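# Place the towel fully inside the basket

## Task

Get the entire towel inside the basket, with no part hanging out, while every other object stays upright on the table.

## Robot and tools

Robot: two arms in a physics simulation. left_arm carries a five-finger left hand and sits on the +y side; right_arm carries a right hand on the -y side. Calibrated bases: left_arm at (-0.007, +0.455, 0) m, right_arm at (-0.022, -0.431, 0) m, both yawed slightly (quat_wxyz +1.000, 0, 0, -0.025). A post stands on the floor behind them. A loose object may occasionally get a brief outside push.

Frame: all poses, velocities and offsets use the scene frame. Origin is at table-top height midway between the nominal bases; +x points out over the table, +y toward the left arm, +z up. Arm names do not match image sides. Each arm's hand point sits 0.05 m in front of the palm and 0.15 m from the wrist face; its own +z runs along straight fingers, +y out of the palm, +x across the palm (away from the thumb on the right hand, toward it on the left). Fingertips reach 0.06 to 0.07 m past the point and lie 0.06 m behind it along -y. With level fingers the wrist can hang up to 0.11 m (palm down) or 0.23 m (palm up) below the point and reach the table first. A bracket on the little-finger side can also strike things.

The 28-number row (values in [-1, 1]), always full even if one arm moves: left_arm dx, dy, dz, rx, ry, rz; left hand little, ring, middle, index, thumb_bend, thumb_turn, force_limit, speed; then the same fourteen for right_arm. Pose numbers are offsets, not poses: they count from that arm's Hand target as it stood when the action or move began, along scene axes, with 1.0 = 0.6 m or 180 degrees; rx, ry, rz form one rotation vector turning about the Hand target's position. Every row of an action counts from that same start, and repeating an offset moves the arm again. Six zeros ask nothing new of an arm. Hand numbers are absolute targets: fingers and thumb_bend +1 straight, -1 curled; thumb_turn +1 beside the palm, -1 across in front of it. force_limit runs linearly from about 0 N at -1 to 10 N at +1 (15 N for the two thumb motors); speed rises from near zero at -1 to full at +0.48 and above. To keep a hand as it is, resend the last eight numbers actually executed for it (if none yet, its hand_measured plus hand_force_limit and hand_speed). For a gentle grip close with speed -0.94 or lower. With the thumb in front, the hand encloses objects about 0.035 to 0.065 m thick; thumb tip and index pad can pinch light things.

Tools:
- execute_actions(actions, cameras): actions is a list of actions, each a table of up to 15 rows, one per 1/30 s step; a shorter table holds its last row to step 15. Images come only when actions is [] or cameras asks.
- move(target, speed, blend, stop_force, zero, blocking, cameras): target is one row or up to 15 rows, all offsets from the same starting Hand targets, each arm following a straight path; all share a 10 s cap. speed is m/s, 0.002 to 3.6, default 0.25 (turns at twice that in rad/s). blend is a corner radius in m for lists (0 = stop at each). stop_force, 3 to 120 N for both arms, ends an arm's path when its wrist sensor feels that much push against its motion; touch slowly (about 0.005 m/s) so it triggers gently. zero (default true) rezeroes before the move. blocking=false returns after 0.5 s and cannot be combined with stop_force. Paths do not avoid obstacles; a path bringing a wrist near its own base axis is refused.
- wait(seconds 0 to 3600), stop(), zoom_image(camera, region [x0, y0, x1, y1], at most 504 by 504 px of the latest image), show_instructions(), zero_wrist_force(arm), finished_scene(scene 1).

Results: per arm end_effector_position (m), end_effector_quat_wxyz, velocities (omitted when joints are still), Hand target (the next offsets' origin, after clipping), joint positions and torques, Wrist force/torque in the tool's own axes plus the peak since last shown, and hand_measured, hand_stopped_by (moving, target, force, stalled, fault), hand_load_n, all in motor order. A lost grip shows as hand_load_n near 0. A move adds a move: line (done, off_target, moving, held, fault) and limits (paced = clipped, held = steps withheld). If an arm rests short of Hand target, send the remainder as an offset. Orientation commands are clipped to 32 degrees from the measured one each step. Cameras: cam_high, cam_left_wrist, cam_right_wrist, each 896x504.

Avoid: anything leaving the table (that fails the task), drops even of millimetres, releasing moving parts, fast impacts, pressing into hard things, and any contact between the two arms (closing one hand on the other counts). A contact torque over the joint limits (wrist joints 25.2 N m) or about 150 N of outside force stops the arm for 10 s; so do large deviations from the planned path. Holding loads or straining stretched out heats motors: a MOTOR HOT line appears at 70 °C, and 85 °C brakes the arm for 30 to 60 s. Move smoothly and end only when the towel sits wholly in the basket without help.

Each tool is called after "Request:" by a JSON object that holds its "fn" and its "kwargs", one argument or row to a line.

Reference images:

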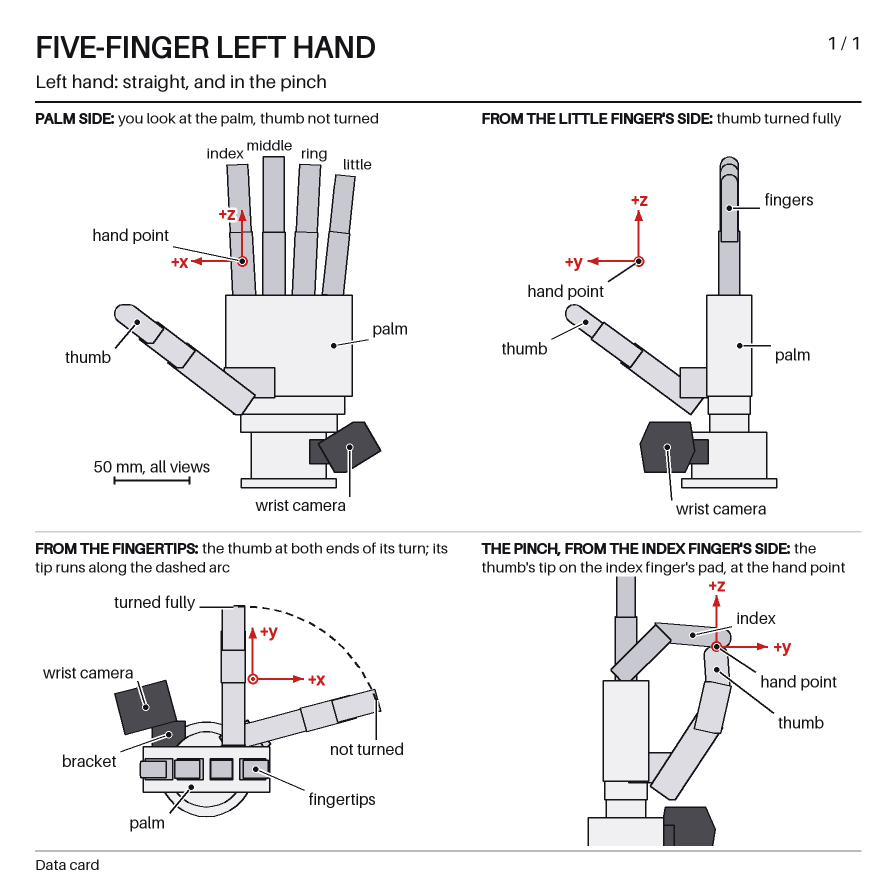

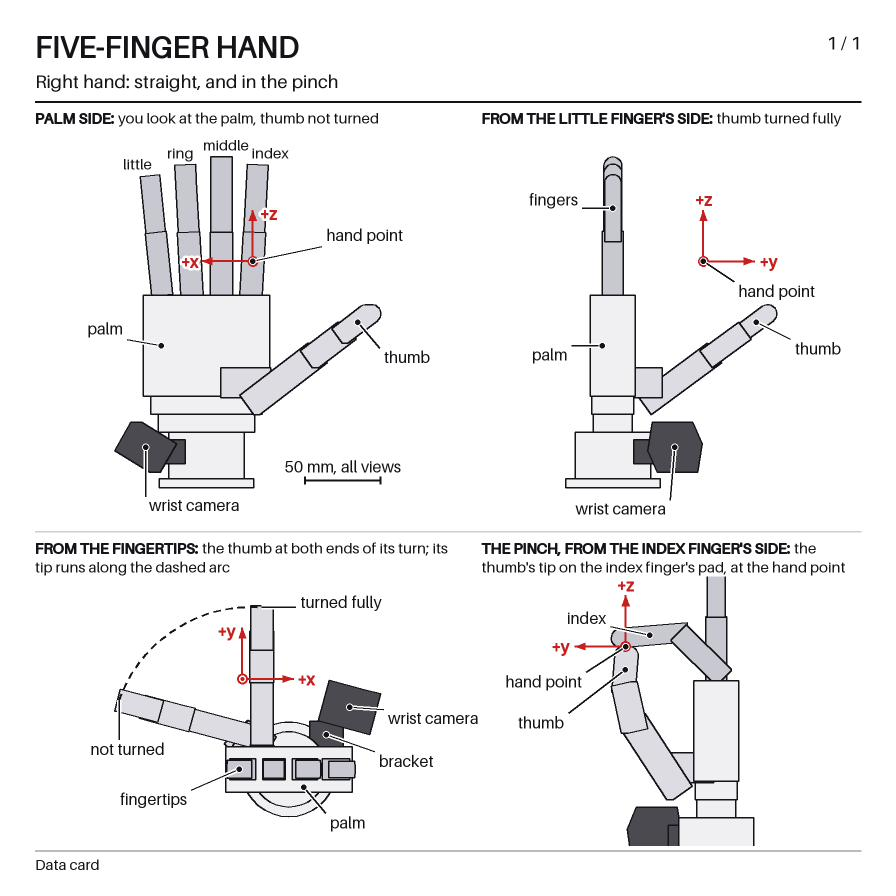

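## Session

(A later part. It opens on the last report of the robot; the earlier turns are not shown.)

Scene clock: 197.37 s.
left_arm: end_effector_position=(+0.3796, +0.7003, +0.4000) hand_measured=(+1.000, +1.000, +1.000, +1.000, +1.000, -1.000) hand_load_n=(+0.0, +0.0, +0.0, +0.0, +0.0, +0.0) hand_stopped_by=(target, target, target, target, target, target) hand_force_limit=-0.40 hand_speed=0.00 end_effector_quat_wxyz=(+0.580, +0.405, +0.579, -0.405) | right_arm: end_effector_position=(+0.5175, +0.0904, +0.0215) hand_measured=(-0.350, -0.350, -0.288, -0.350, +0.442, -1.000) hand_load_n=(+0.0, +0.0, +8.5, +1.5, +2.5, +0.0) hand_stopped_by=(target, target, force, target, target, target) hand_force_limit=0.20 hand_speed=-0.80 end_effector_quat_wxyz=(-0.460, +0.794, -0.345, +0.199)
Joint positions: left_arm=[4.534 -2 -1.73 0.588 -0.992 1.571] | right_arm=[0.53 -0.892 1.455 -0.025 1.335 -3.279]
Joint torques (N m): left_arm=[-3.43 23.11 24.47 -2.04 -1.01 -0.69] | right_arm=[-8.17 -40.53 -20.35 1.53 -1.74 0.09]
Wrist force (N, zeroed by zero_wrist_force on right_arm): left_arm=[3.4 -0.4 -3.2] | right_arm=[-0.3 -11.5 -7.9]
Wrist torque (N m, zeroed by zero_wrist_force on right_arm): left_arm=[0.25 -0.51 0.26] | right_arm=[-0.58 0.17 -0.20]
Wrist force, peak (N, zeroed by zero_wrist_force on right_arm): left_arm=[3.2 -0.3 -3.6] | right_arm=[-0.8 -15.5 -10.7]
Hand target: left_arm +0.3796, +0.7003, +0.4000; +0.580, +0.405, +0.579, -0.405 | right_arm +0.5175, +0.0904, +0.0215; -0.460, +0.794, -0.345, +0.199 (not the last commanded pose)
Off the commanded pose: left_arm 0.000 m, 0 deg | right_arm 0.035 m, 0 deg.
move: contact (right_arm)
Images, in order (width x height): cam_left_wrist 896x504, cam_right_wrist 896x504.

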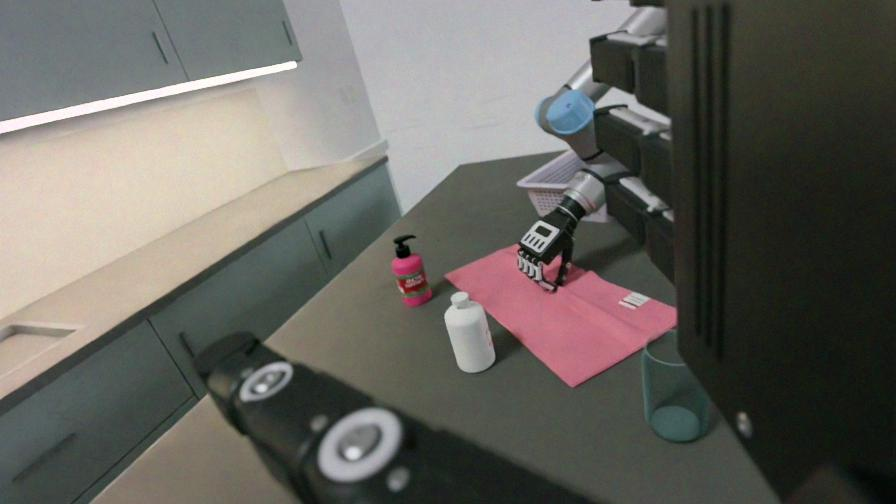

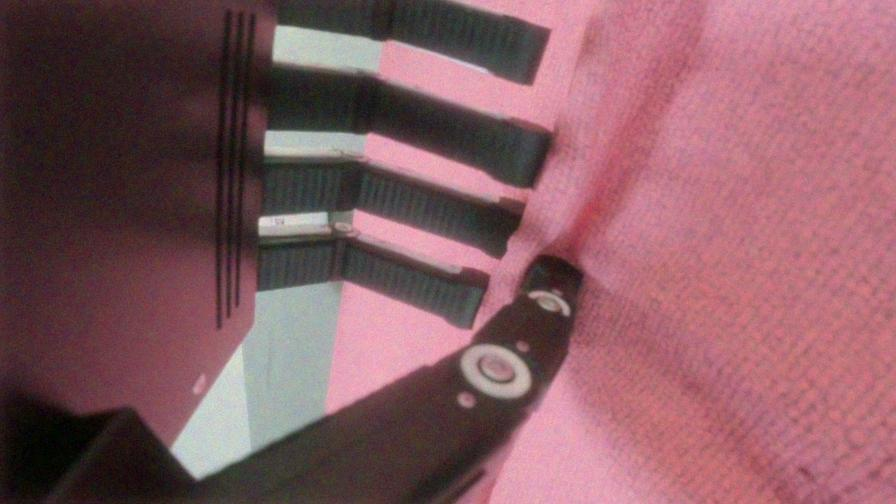

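Request:
{"fn": "move", "kwargs": {
  "target": [0,0,0,0,0,0,1,1,1,1,1,-1,-0.4,0,0,0,0,0,0,0,-0.5,-0.5,-0.5,-0.5,0.25,-1,0.6,-0.8],
  "speed": 0.05
}}

Request:
{"fn": "move", "kwargs": {
  "target": [0,0,0,0,0,0,1,1,1,1,1,-1,-0.4,0,0,0,0.06,0,0,0,-0.5,-0.5,-0.5,-0.5,0.25,-1,0.6,-0.8],
  "speed": 0.03,
  "cameras": ["cam_right_wrist","cam_left_wrist"]
}}

Request:
{"fn": "zoom_image", "kwargs": {
  "camera": "cam_left_wrist",
  "region": [450, 200, 650, 350]
}}

Scene clock: 198.47 s.
left_arm: end_effector_position=(+0.3796, +0.7003, +0.4000) hand_measured=(+1.000, +1.000, +1.000, +1.000, +1.000, -1.000) hand_load_n=(+0.0, +0.0, +0.0, +0.0, +0.0, +0.5) hand_stopped_by=(target, target, target, target, target, target) hand_force_limit=-0.40 hand_speed=0.00 end_effector_quat_wxyz=(+0.580, +0.405, +0.579, -0.405) | right_arm: end_effector_position=(+0.5175, +0.0904, +0.0215) hand_measured=(-0.500, -0.500, -0.288, -0.458, +0.412, -1.000) hand_load_n=(+0.0, +0.0, +8.5, +8.0, +14.5, -1.0) hand_stopped_by=(target, target, force, force, force, target) hand_force_limit=0.60 hand_speed=-0.80 end_effector_quat_wxyz=(-0.460, +0.794, -0.345, +0.199)
Joint positions: left_arm=[4.534 -2 -1.73 0.588 -0.992 1.571] | right_arm=[0.53 -0.892 1.455 -0.025 1.335 -3.279]
Joint torques (N m): left_arm=[-3.42 22.96 24.17 -2.08 -0.89 -0.59] | right_arm=[-7.9 -40.14 -20.81 0.24 -1.68 0.22]
Wrist force (N, zeroed by zero_wrist_force on right_arm): left_arm=[3.0 -0.3 -3.4] | right_arm=[-0.8 -10.1 -7.5]
Wrist torque (N m, zeroed by zero_wrist_force on right_arm): left_arm=[0.27 -0.46 0.23] | right_arm=[-0.53 0.23 -0.19]
Wrist force, peak (N, zeroed by zero_wrist_force on right_arm): left_arm=[3.4 0.0 -3.9] | right_arm=[-0.4 -12.1 -8.6]
Hand target: left_arm +0.3796, +0.7003, +0.4000; +0.580, +0.405, +0.579, -0.405 | right_arm +0.5175, +0.0904, +0.0215; -0.460, +0.794, -0.345, +0.199
Off the commanded pose: left_arm 0.000 m, 0 deg | right_arm 0.000 m, 0 deg.
move: done

Scene clock: 199.93 s.
left_arm: end_effector_position=(+0.3796, +0.7003, +0.4000) hand_measured=(+1.000, +1.000, +1.000, +1.000, +1.000, -1.000) hand_load_n=(+0.0, +0.0, +0.0, +0.0, +0.0, +0.0) hand_stopped_by=(target, target, target, target, target, target) hand_force_limit=-0.40 hand_speed=0.00 end_effector_quat_wxyz=(+0.580, +0.405, +0.579, -0.405) | right_arm: end_effector_position=(+0.5176, +0.0904, +0.0577) hand_measured=(-0.500, -0.500, -0.288, -0.458, +0.412, -1.000) hand_load_n=(+0.0, +0.0, +7.5, +6.0, +16.5, +0.0) hand_stopped_by=(target, target, force, force, force, target) hand_force_limit=0.60 hand_speed=-0.80 end_effector_quat_wxyz=(-0.460, +0.794, -0.345, +0.199) end_effector_velocity=(+0.001, +0.001, +0.000) end_effector_angular_velocity=(+0.003, -0.002, +0.000)
Joint positions: left_arm=[4.534 -2 -1.73 0.588 -0.992 1.571] | right_arm=[0.53 -0.935 1.425 0.048 1.335 -3.279]
Joint velocities: left_arm=[within noise] | right_arm=[0 0 0.001 -0.006 0 0.002]
Joint torques (N m): left_arm=[-3.01 23.25 24.5 -2.2 -0.83 -0.84] | right_arm=[-7.68 -34.46 -11.67 -1.78 -1.71 1.18]
Wrist force (N, zeroed by zero_wrist_force on right_arm): left_arm=[3.1 0.1 -3.4] | right_arm=[0.0 0.1 -0.1]
Wrist torque (N m, zeroed by zero_wrist_force on right_arm): left_arm=[0.33 -0.49 0.23] | right_arm=[0.01 -0.02 0.00]
Wrist force, peak (N, zeroed by zero_wrist_force on right_arm): left_arm=[3.3 -0.2 -3.7] | right_arm=[-0.6 -9.9 -7.4]
Hand target: left_arm +0.3796, +0.7003, +0.4000; +0.580, +0.405, +0.579, -0.405 | right_arm +0.5175, +0.0904, +0.0575; -0.460, +0.794, -0.345, +0.199
Off the commanded pose: left_arm 0.000 m, 0 deg | right_arm 0.000 m, 0 deg.
move: done
Images, in order (width x height): cam_left_wrist 896x504, cam_right_wrist 896x504.

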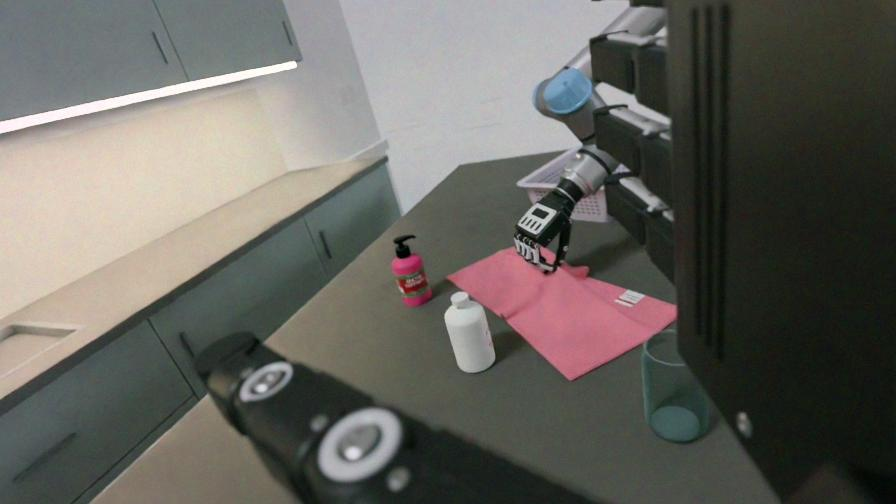

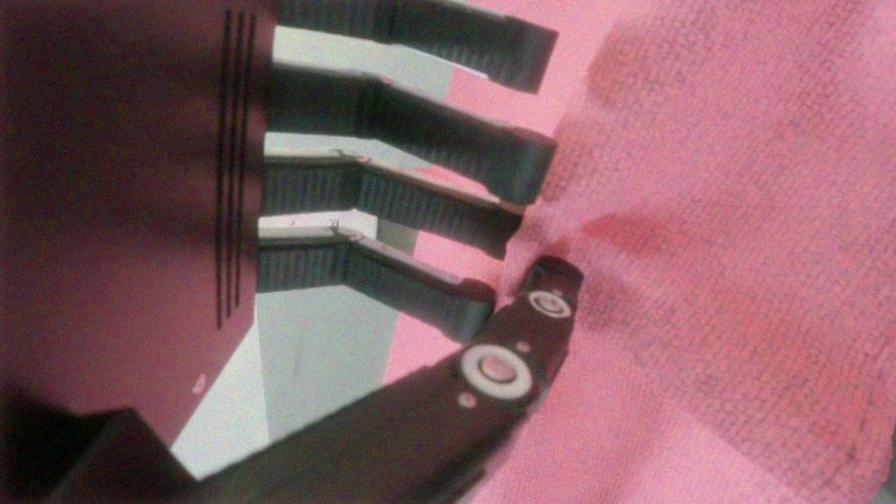

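Scaled by 2.520 from the camera's image (finer frame: 1280x720).

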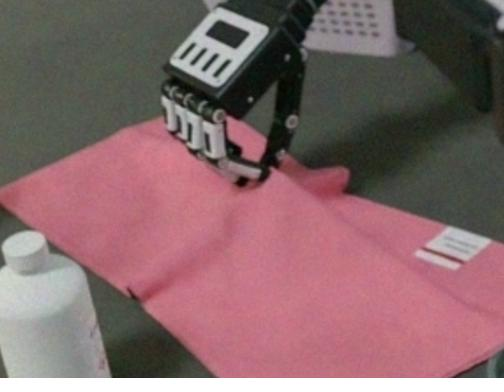

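Request:
{"fn": "move", "kwargs": {
  "target": [0,0,0,0,0,0,1,1,1,1,1,-1,-0.4,0,0,0,0.2,0,0,0,-0.5,-0.5,-0.5,-0.5,0.25,-1,0.6,-0.8],
  "speed": 0.06,
  "cameras": ["cam_right_wrist","cam_left_wrist","cam_high"]
}}

Scene clock: 202.73 s.
left_arm: end_effector_position=(+0.3796, +0.7003, +0.4000) hand_measured=(+1.000, +1.000, +1.000, +1.000, +1.000, -1.000) hand_load_n=(+0.0, +0.5, +0.0, +0.0, +0.0, +0.5) hand_stopped_by=(target, target, target, target, target, target) hand_force_limit=-0.40 hand_speed=0.00 end_effector_quat_wxyz=(+0.580, +0.405, +0.579, -0.405) | right_arm: end_effector_position=(+0.5175, +0.0904, +0.1776) hand_measured=(-0.500, -0.500, -0.288, -0.458, +0.414, -1.000) hand_load_n=(+0.0, +0.0, +7.5, +5.5, +17.0, +0.0) hand_stopped_by=(target, target, force, force, force, target) hand_force_limit=0.60 hand_speed=-0.80 end_effector_quat_wxyz=(-0.460, +0.794, -0.345, +0.199)
Joint positions: left_arm=[4.534 -2 -1.73 0.588 -0.992 1.571] | right_arm=[0.53 -1.037 1.264 0.31 1.335 -3.279]
Joint torques (N m): left_arm=[-3.18 22.63 24.05 -2.13 -1.04 -0.61] | right_arm=[-5.56 -32.67 -10.9 -1.71 -1.6 0.82]
Wrist force (N, zeroed by zero_wrist_force on right_arm): left_arm=[2.9 -0.2 -3.1] | right_arm=[0.2 0.2 0.0]
Wrist torque (N m, zeroed by zero_wrist_force on right_arm): left_arm=[0.26 -0.45 0.23] | right_arm=[0.01 -0.02 0.01]
Wrist force, peak (N, zeroed by zero_wrist_force on right_arm): left_arm=[3.6 -0.3 -3.3] | right_arm=[0.0 0.7 0.5]
Hand target: left_arm +0.3796, +0.7003, +0.4000; +0.580, +0.405, +0.579, -0.405 | right_arm +0.5175, +0.0904, +0.1775; -0.460, +0.794, -0.345, +0.199
Off the commanded pose: left_arm 0.000 m, 0 deg | right_arm 0.000 m, 0 deg.
move: done

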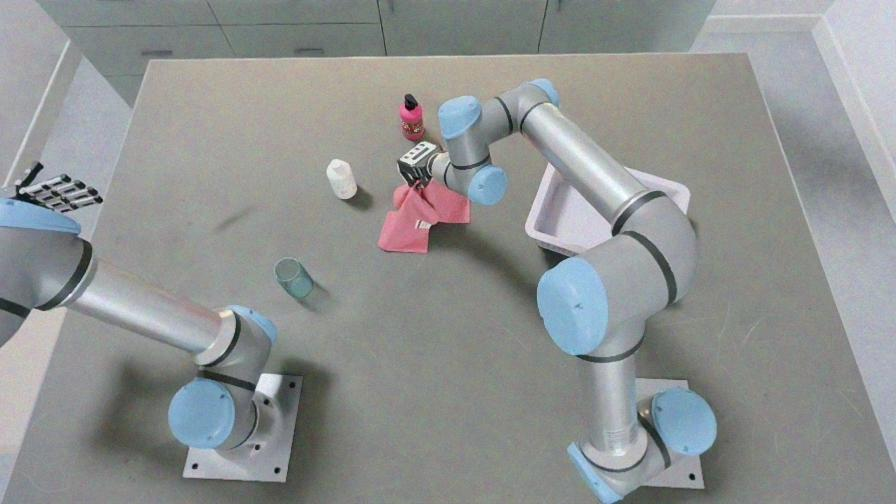

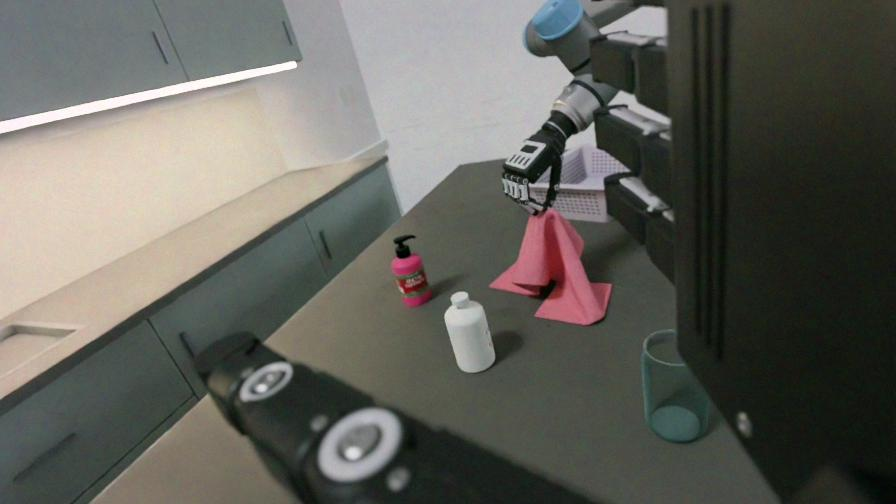

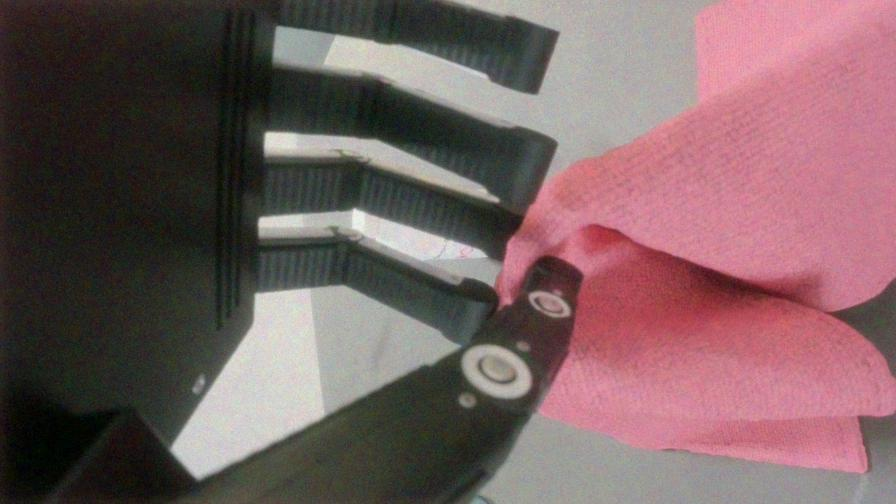

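Request:
{"fn": "move", "kwargs": {
  "target": [
    [0,0,0,0,0,0,1,1,1,1,1,-1,-0.4,0,0,0,0.404,0,0,0,-0.5,-0.5,-0.5,-0.5,0.25,-1,0.6,-0.8],
    [0,0,0,0,0,0,1,1,1,1,1,-1,-0.4,0,-0.0775,-0.7707,0.404,0,0,-0.24,-0.5,-0.5,-0.5,-0.5,0.25,-1,0.6,-0.8]
  ],
  "speed": [0.12,0.15],
  "blend": 0.02,
  "cameras": ["cam_right_wrist","cam_left_wrist","cam_high"]
}}

Request:
{"fn": "zoom_image", "kwargs": {
  "camera": "cam_high",
  "region": [480, 100, 760, 340]
}}

Request:
{"fn": "zoom_image", "kwargs": {
  "camera": "cam_left_wrist",
  "region": [440, 0, 700, 300]
}}

Scene clock: 209.60 s.
left_arm: end_effector_position=(+0.3796, +0.7003, +0.4000) hand_measured=(+1.000, +1.000, +1.000, +1.000, +1.000, -1.000) hand_load_n=(+0.0, +0.0, +0.0, +0.0, +0.0, +0.5) hand_stopped_by=(target, target, target, target, target, target) hand_force_limit=-0.40 hand_speed=0.00 end_effector_quat_wxyz=(+0.580, +0.405, +0.579, -0.405) | right_arm: end_effector_position=(+0.4710, -0.3720, +0.4199) hand_measured=(-0.500, -0.500, -0.288, -0.458, +0.414, -1.000) hand_load_n=(+0.0, +0.0, +7.5, +5.5, +16.5, +0.5) hand_stopped_by=(target, target, force, force, force, target) hand_force_limit=0.60 hand_speed=-0.80 end_effector_quat_wxyz=(-0.354, +0.611, -0.613, +0.354)
Joint positions: left_arm=[4.534 -2 -1.73 0.588 -0.992 1.571] | right_arm=[-0.306 -1.691 1.441 0.8 1.264 -3.324]
Joint torques (N m): left_arm=[-3.26 23.52 24.04 -2.17 -1.02 -0.63] | right_arm=[-8.73 -6.82 -27.62 -1.66 2.03 2.15]
Wrist force (N, zeroed by zero_wrist_force on right_arm): left_arm=[3.2 -0.2 -3.2] | right_arm=[-0.3 0.5 0.0]
Wrist torque (N m, zeroed by zero_wrist_force on right_arm): left_arm=[0.28 -0.50 0.24] | right_arm=[0.02 0.04 -0.04]
Wrist force, peak (N, zeroed by zero_wrist_force on right_arm): left_arm=[3.5 -0.2 -3.7] | right_arm=[0.0 1.9 1.0]
Hand target: left_arm +0.3796, +0.7003, +0.4000; +0.580, +0.405, +0.579, -0.405 | right_arm +0.4710, -0.3721, +0.4199; -0.354, +0.611, -0.613, +0.354
Off the commanded pose: left_arm 0.000 m, 0 deg | right_arm 0.000 m, 0 deg.
move: done

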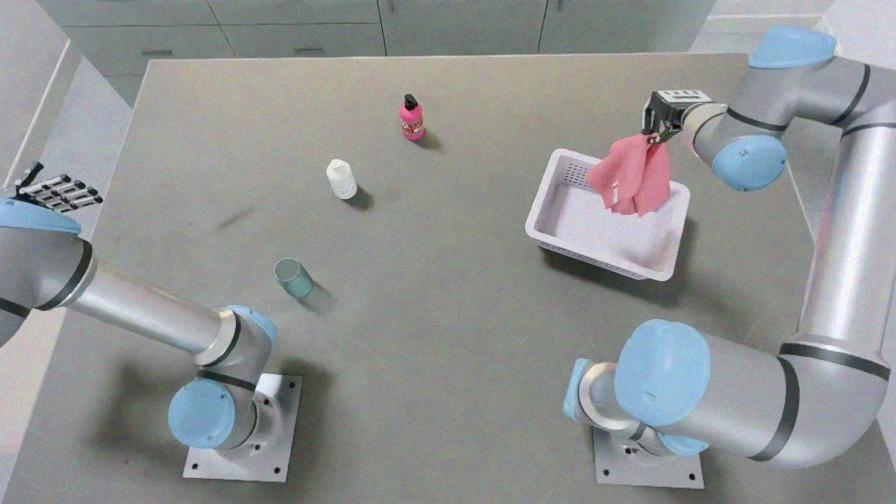

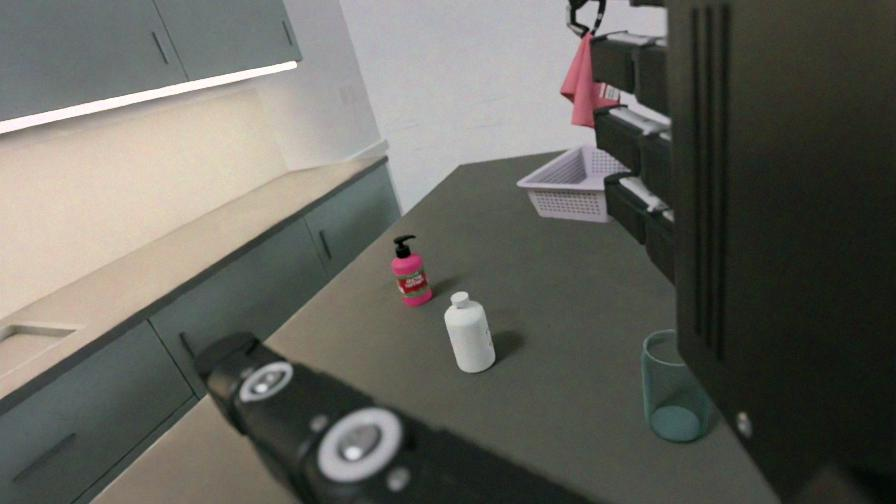

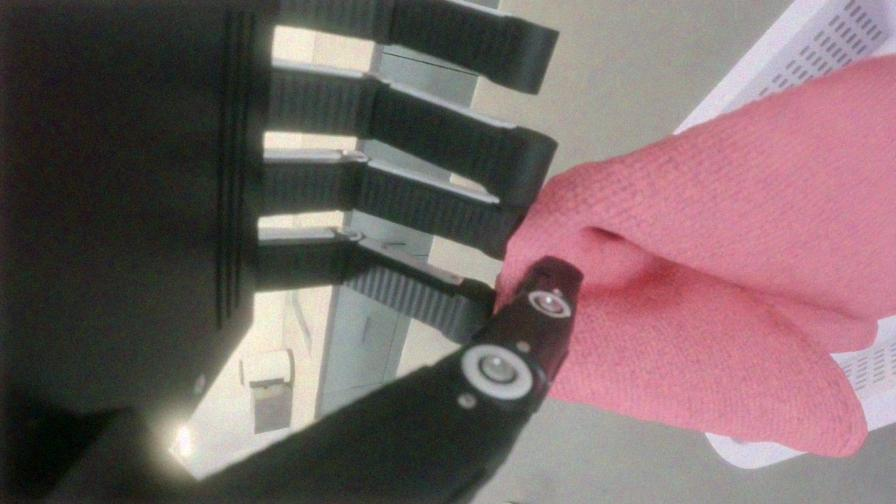

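Scaled by 1.800 from the camera's image (finer frame: 1280x720).

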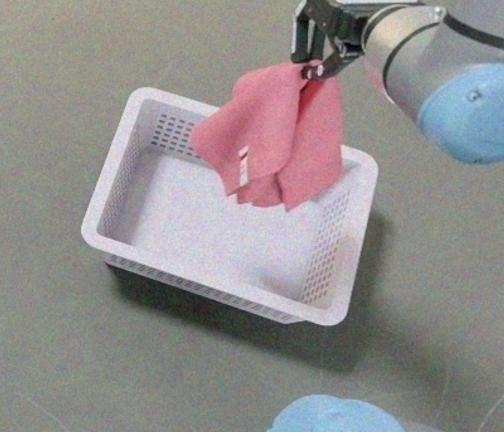

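Scaled by 1.680 from the camera's image (finer frame: 1280x720).

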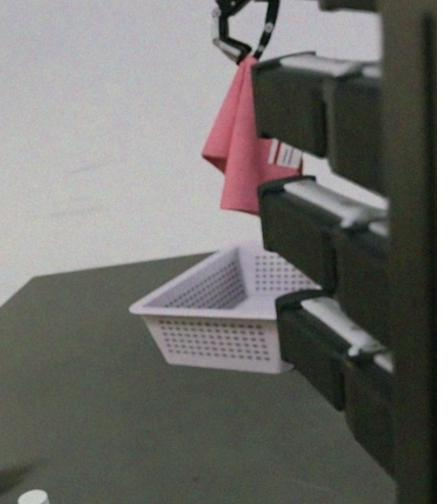

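Request:
{"fn": "move", "kwargs": {
  "target": [
    [0,0,0,0,0,0,1,1,1,1,1,-1,-0.4,0,0.02,-0.0167,-0.2,0,0,0,-0.5,-0.5,-0.5,-0.5,0.25,-1,0.6,-0.8],
    [0,0,0,0,0,0,1,1,1,1,1,-1,-0.4,0,0.02,-0.0167,-0.4,0,0,0,-0.5,-0.5,-0.5,-0.5,0.25,-1,0.6,-0.8]
  ],
  "speed": [0.12,0.05],
  "stop_force": 10,
  "blend": 0.01,
  "cameras": ["cam_right_wrist","cam_left_wrist","cam_high"]
}}

Request:
{"fn": "zoom_image", "kwargs": {
  "camera": "cam_high",
  "region": [480, 100, 760, 340]
}}

Request:
{"fn": "zoom_image", "kwargs": {
  "camera": "cam_left_wrist",
  "region": [440, 0, 700, 300]
}}

Scene clock: 215.80 s.
left_arm: end_effector_position=(+0.3796, +0.7003, +0.4000) hand_measured=(+1.000, +1.000, +1.000, +1.000, +1.000, -1.000) hand_load_n=(+0.0, +0.0, +0.0, +0.0, +0.0, +0.0) hand_stopped_by=(target, target, target, target, target, target) hand_force_limit=-0.40 hand_speed=0.00 end_effector_quat_wxyz=(+0.580, +0.405, +0.579, -0.405) | right_arm: end_effector_position=(+0.4830, -0.3821, +0.1799) hand_measured=(-0.500, -0.500, -0.288, -0.458, +0.414, -1.000) hand_load_n=(+0.0, +0.0, +7.5, +5.5, +17.0, +0.0) hand_stopped_by=(target, target, force, force, force, target) hand_force_limit=0.60 hand_speed=-0.80 end_effector_quat_wxyz=(-0.354, +0.611, -0.613, +0.354)
Joint positions: left_arm=[4.534 -2 -1.73 0.588 -0.992 1.571] | right_arm=[-0.324 -1.624 2.004 0.173 1.249 -3.334]
Joint torques (N m): left_arm=[-2.89 22.99 24.06 -2.13 -0.83 -0.51] | right_arm=[8.74 -22.33 -26.83 -1.39 1.27 2.1]
Wrist force (N, zeroed by zero_wrist_force on right_arm): left_arm=[3.3 -0.3 -3.3] | right_arm=[-0.1 -0.1 -0.3]
Wrist torque (N m, zeroed by zero_wrist_force on right_arm): left_arm=[0.26 -0.52 0.26] | right_arm=[-0.01 0.03 -0.01]
Wrist force, peak (N, zeroed by zero_wrist_force on right_arm): left_arm=[3.6 -0.2 -3.6] | right_arm=[-0.1 1.0 0.4]
Hand target: left_arm +0.3796, +0.7003, +0.4000; +0.580, +0.405, +0.579, -0.405 | right_arm +0.4830, -0.3821, +0.1799; -0.354, +0.611, -0.613, +0.354
Off the commanded pose: left_arm 0.000 m, 0 deg | right_arm 0.000 m, 0 deg.
move: done

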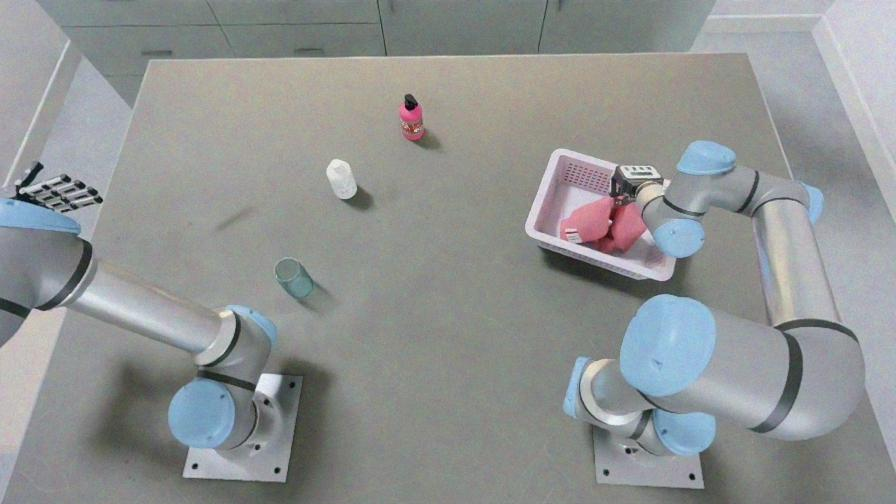

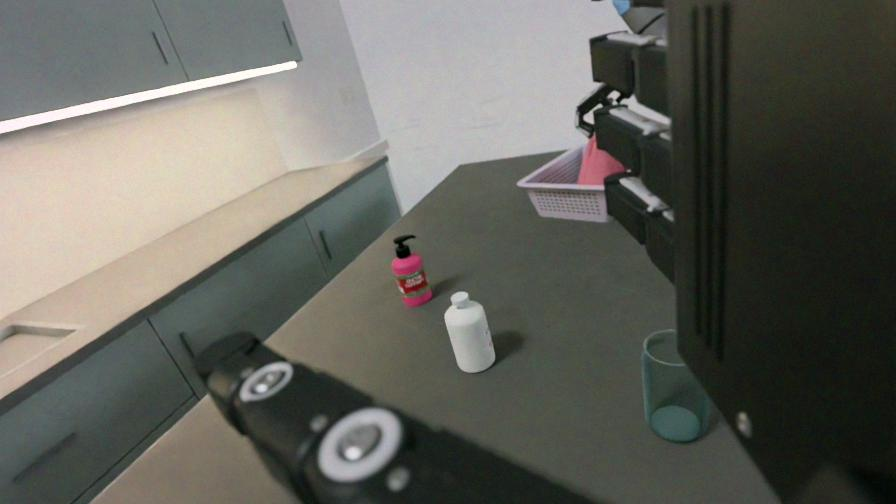

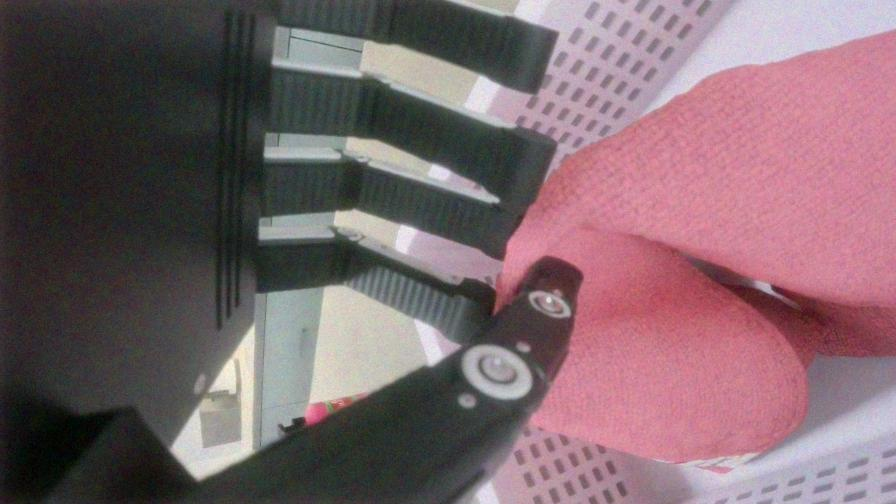

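Scaled by 1.800 from the camera's image (finer frame: 1280x720).

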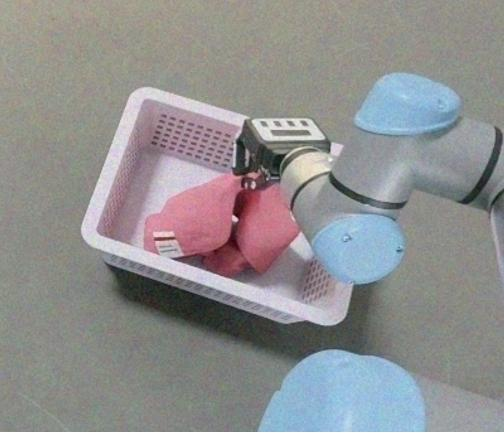

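Scaled by 1.680 from the camera's image (finer frame: 1280x720).

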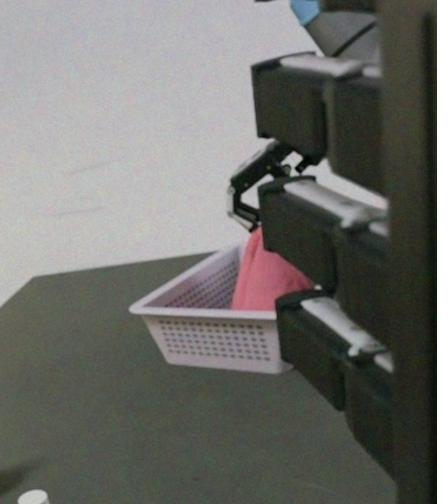

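Request:
{"fn": "move", "kwargs": {
  "target": [0,0,0,0,0,0,1,1,1,1,1,-1,-0.4,0,-0.01,0,-0.125,0,0,0,-0.5,-0.5,-0.5,-0.5,0.25,-1,0.6,-0.8],
  "speed": 0.05,
  "stop_force": 8,
  "cameras": ["cam_right_wrist","cam_left_wrist","cam_high"]
}}

Request:
{"fn": "zoom_image", "kwargs": {
  "camera": "cam_high",
  "region": [480, 100, 760, 340]
}}

Scene clock: 219.03 s.
left_arm: end_effector_position=(+0.3796, +0.7003, +0.4000) hand_measured=(+1.000, +1.000, +1.000, +1.000, +1.000, -1.000) hand_load_n=(+0.0, +0.0, +0.0, +0.0, +0.0, +0.0) hand_stopped_by=(target, target, target, target, target, target) hand_force_limit=-0.40 hand_speed=0.00 end_effector_quat_wxyz=(+0.580, +0.405, +0.579, -0.405) | right_arm: end_effector_position=(+0.4770, -0.3821, +0.1049) hand_measured=(-0.500, -0.500, -0.288, -0.458, +0.414, -1.000) hand_load_n=(+0.0, +0.0, +7.5, +5.0, +16.5, +0.0) hand_stopped_by=(target, target, force, force, force, target) hand_force_limit=0.60 hand_speed=-0.80 end_effector_quat_wxyz=(-0.354, +0.611, -0.613, +0.354)
Joint positions: left_arm=[4.534 -2 -1.73 0.588 -0.992 1.571] | right_arm=[-0.332 -1.544 2.143 -0.044 1.242 -3.338]
Joint torques (N m): left_arm=[-2.3 23.11 23.72 -2.07 -0.87 -0.45] | right_arm=[7.96 -23.67 -24.11 -1.38 0.12 1.74]
Wrist force (N, zeroed by zero_wrist_force on right_arm): left_arm=[3.2 -0.2 -3.3] | right_arm=[-0.1 -0.9 -0.2]
Wrist torque (N m, zeroed by zero_wrist_force on right_arm): left_arm=[0.28 -0.49 0.25] | right_arm=[-0.10 0.03 -0.02]
Wrist force, peak (N, zeroed by zero_wrist_force on right_arm): left_arm=[3.6 0.1 -3.5] | right_arm=[-0.1 -1.0 -0.4]
Hand target: left_arm +0.3796, +0.7003, +0.4000; +0.580, +0.405, +0.579, -0.405 | right_arm +0.4770, -0.3821, +0.1049; -0.354, +0.611, -0.613, +0.354
Off the commanded pose: left_arm 0.000 m, 0 deg | right_arm 0.000 m, 0 deg.
move: done

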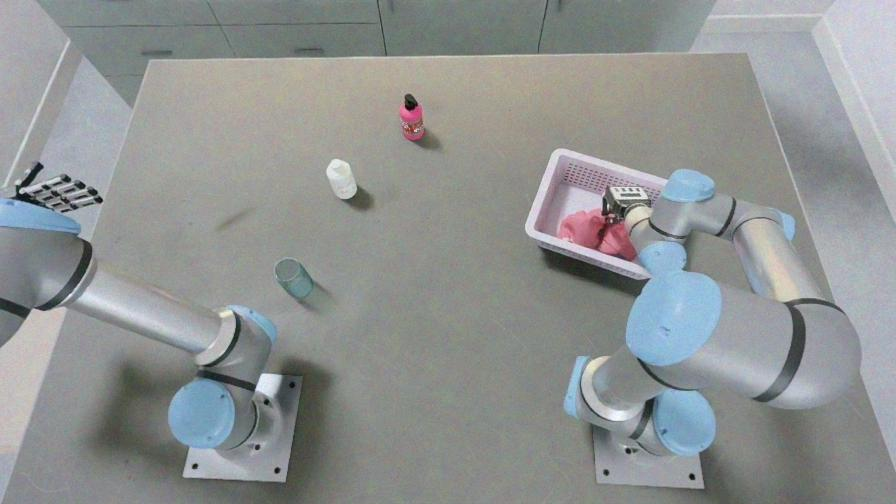

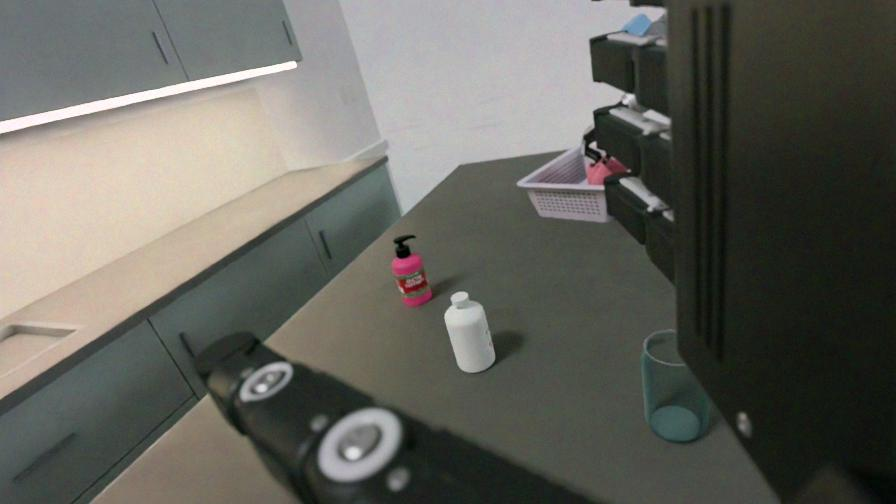

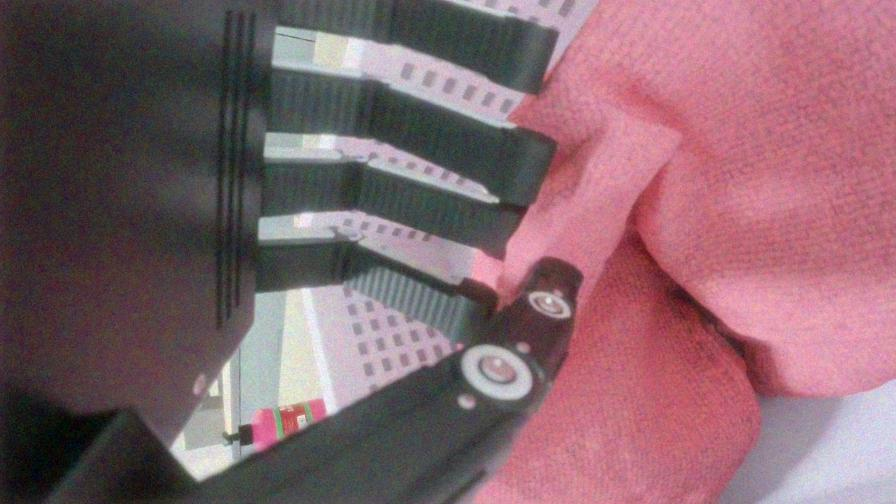

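Scaled by 1.800 from the camera's image (finer frame: 1280x720).

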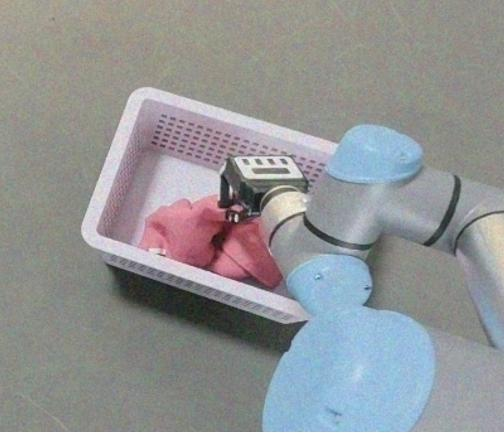

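Request:
{"fn": "move", "kwargs": {
  "target": [0,0,0,0,0,0,1,1,1,1,1,-1,-0.4,0,0.03,0,-0.045,0,0,0,-0.5,-0.5,-0.5,-0.5,0.25,-1,0.6,-0.8],
  "speed": 0.04,
  "stop_force": 8
}}

Request:
{"fn": "move", "kwargs": {
  "target": [0,0,0,0,0,0,1,1,1,1,1,-1,-0.4,0,0,0,0,0,0,0,0.2,0.2,0.2,0.2,1,-1,0.2,-0.6]
}}

Request:
{"fn": "move", "kwargs": {
  "target": [0,0,0,0,0,0,1,1,1,1,1,-1,-0.4,0,0,0,0.3,0,0,0,0.2,0.2,0.2,0.2,1,-1,0.2,-0.6],
  "speed": 0.08,
  "cameras": ["cam_right_wrist","cam_left_wrist","cam_high"]
}}

Request:
{"fn": "zoom_image", "kwargs": {
  "camera": "cam_high",
  "region": [480, 100, 760, 340]
}}

Scene clock: 221.33 s.
left_arm: end_effector_position=(+0.3796, +0.7003, +0.4000) hand_measured=(+1.000, +1.000, +1.000, +1.000, +1.000, -1.000) hand_load_n=(-0.5, +0.0, +0.0, +0.0, +0.0, +0.5) hand_stopped_by=(target, target, target, target, target, target) hand_force_limit=-0.40 hand_speed=0.00 end_effector_quat_wxyz=(+0.580, +0.405, +0.579, -0.405) | right_arm: end_effector_position=(+0.4950, -0.3821, +0.0779) hand_measured=(-0.500, -0.500, -0.288, -0.458, +0.414, -1.000) hand_load_n=(+0.0, +0.0, +7.0, +5.0, +16.5, +0.0) hand_stopped_by=(target, target, force, force, force, target) hand_force_limit=0.60 hand_speed=-0.80 end_effector_quat_wxyz=(-0.354, +0.611, -0.613, +0.354)
Joint positions: left_arm=[4.534 -2 -1.73 0.588 -0.992 1.571] | right_arm=[-0.31 -1.456 2.132 -0.125 1.261 -3.325]
Joint torques (N m): left_arm=[-2.86 23.11 23.62 -2.21 -0.9 -0.31] | right_arm=[-8.86 -25.99 -6.5 0.29 -2.85 -1.61]
Wrist force (N, zeroed by zero_wrist_force on right_arm): left_arm=[3.1 0.0 -3.6] | right_arm=[-0.2 -0.8 -0.3]
Wrist torque (N m, zeroed by zero_wrist_force on right_arm): left_arm=[0.33 -0.49 0.23] | right_arm=[-0.07 0.06 -0.21]
Wrist force, peak (N, zeroed by zero_wrist_force on right_arm): left_arm=[3.4 -0.3 -3.7] | right_arm=[-0.2 -1.4 -0.4]
Hand target: left_arm +0.3796, +0.7003, +0.4000; +0.580, +0.405, +0.579, -0.405 | right_arm +0.4950, -0.3821, +0.0779; -0.354, +0.611, -0.613, +0.354
Off the commanded pose: left_arm 0.000 m, 0 deg | right_arm 0.000 m, 0 deg.
move: done

Scene clock: 222.63 s.
left_arm: end_effector_position=(+0.3796, +0.7003, +0.4000) hand_measured=(+1.000, +1.000, +1.000, +1.000, +1.000, -1.000) hand_load_n=(+0.0, +0.0, +0.0, +0.0, +0.0, +0.0) hand_stopped_by=(target, target, target, target, target, target) hand_force_limit=-0.40 hand_speed=0.00 end_effector_quat_wxyz=(+0.580, +0.405, +0.579, -0.405) | right_arm: end_effector_position=(+0.4950, -0.3821, +0.0779) hand_measured=(+0.200, +0.200, +0.200, +0.200, +1.000, -1.000) hand_load_n=(+0.0, +0.0, +0.0, +0.0, +0.0, +0.0) hand_stopped_by=(target, target, target, target, target, target) hand_force_limit=0.20 hand_speed=-0.60 end_effector_quat_wxyz=(-0.354, +0.611, -0.613, +0.354)
Joint positions: left_arm=[4.534 -2 -1.73 0.588 -0.992 1.571] | right_arm=[-0.31 -1.456 2.132 -0.125 1.261 -3.325]
Joint torques (N m): left_arm=[-2.47 23.25 23.84 -2.22 -0.97 -0.4] | right_arm=[-8.21 -26.09 -7.78 -1.44 -2.63 -1.58]
Wrist force (N, zeroed by zero_wrist_force on right_arm): left_arm=[3.1 -0.2 -3.4] | right_arm=[0.1 -0.3 -0.2]
Wrist torque (N m, zeroed by zero_wrist_force on right_arm): left_arm=[0.29 -0.48 0.24] | right_arm=[-0.03 0.02 -0.17]
Wrist force, peak (N, zeroed by zero_wrist_force on right_arm): left_arm=[3.5 -0.2 -3.6] | right_arm=[-0.3 -1.2 -0.5]
Hand target: left_arm +0.3796, +0.7003, +0.4000; +0.580, +0.405, +0.579, -0.405 | right_arm +0.4950, -0.3821, +0.0779; -0.354, +0.611, -0.613, +0.354
Off the commanded pose: left_arm 0.000 m, 0 deg | right_arm 0.000 m, 0 deg.
move: done

Scene clock: 225.30 s.
left_arm: end_effector_position=(+0.3796, +0.7003, +0.4000) hand_measured=(+1.000, +1.000, +1.000, +1.000, +1.000, -1.000) hand_load_n=(+0.0, +0.0, +0.0, +0.0, +0.0, +0.0) hand_stopped_by=(target, target, target, target, target, target) hand_force_limit=-0.40 hand_speed=0.00 end_effector_quat_wxyz=(+0.580, +0.405, +0.579, -0.405) | right_arm: end_effector_position=(+0.4950, -0.3821, +0.2579) hand_measured=(+0.200, +0.200, +0.200, +0.200, +1.000, -1.000) hand_load_n=(+0.0, +0.0, +0.0, +0.0, -0.5, +0.0) hand_stopped_by=(target, target, target, target, target, target) hand_force_limit=0.20 hand_speed=-0.60 end_effector_quat_wxyz=(-0.354, +0.611, -0.613, +0.354)
Joint positions: left_arm=[4.534 -2 -1.73 0.588 -0.992 1.571] | right_arm=[-0.31 -1.646 1.817 0.379 1.261 -3.325]
Joint torques (N m): left_arm=[-2.18 23.24 23.72 -2.13 -1.1 -0.35] | right_arm=[-4.86 -8.86 -15.31 -0.2 -0.06 -1.4]
Wrist force (N, zeroed by zero_wrist_force on right_arm): left_arm=[3.3 0.1 -3.5] | right_arm=[-0.3 -0.4 0.0]
Wrist torque (N m, zeroed by zero_wrist_force on right_arm): left_arm=[0.33 -0.52 0.24] | right_arm=[-0.07 0.04 -0.20]
Wrist force, peak (N, zeroed by zero_wrist_force on right_arm): left_arm=[3.4 -0.5 -3.7] | right_arm=[-0.2 -1.1 -0.6]
Hand target: left_arm +0.3796, +0.7003, +0.4000; +0.580, +0.405, +0.579, -0.405 | right_arm +0.4950, -0.3821, +0.2579; -0.354, +0.611, -0.613, +0.354
Off the commanded pose: left_arm 0.000 m, 0 deg | right_arm 0.000 m, 0 deg.
move: done

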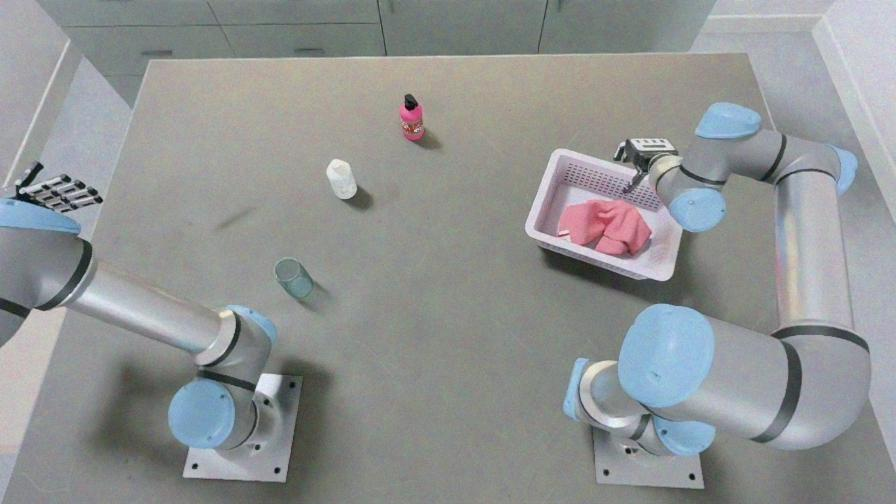

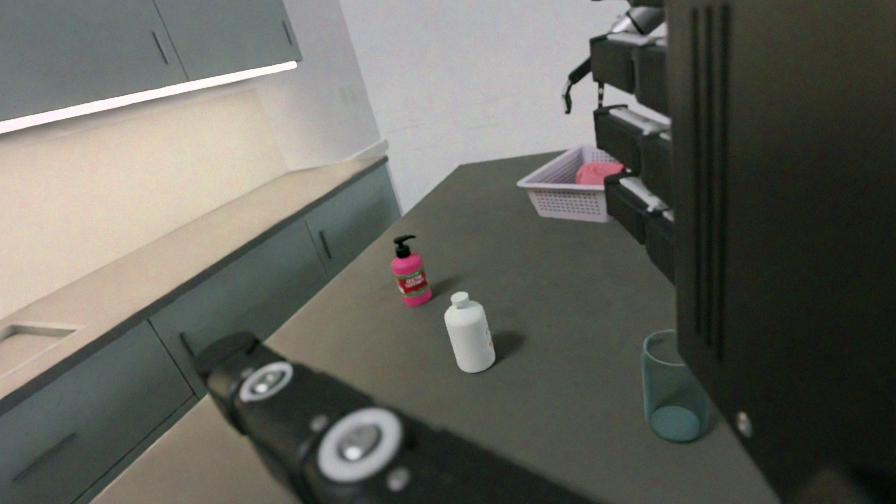

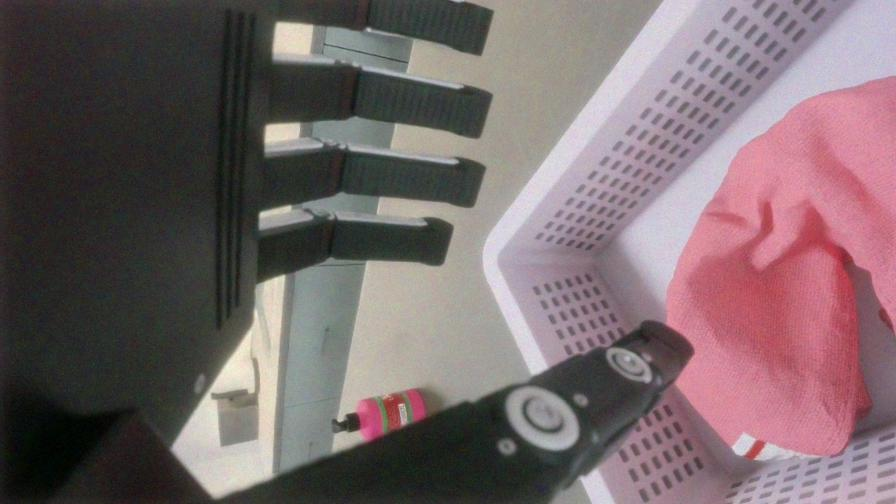

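Scaled by 1.800 from the camera's image (finer frame: 1280x720).

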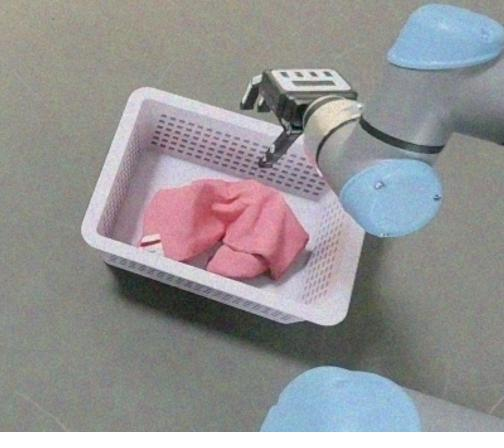

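Request:
{"fn": "finished_scene", "kwargs": {

}}

The scene is finished: the task was done.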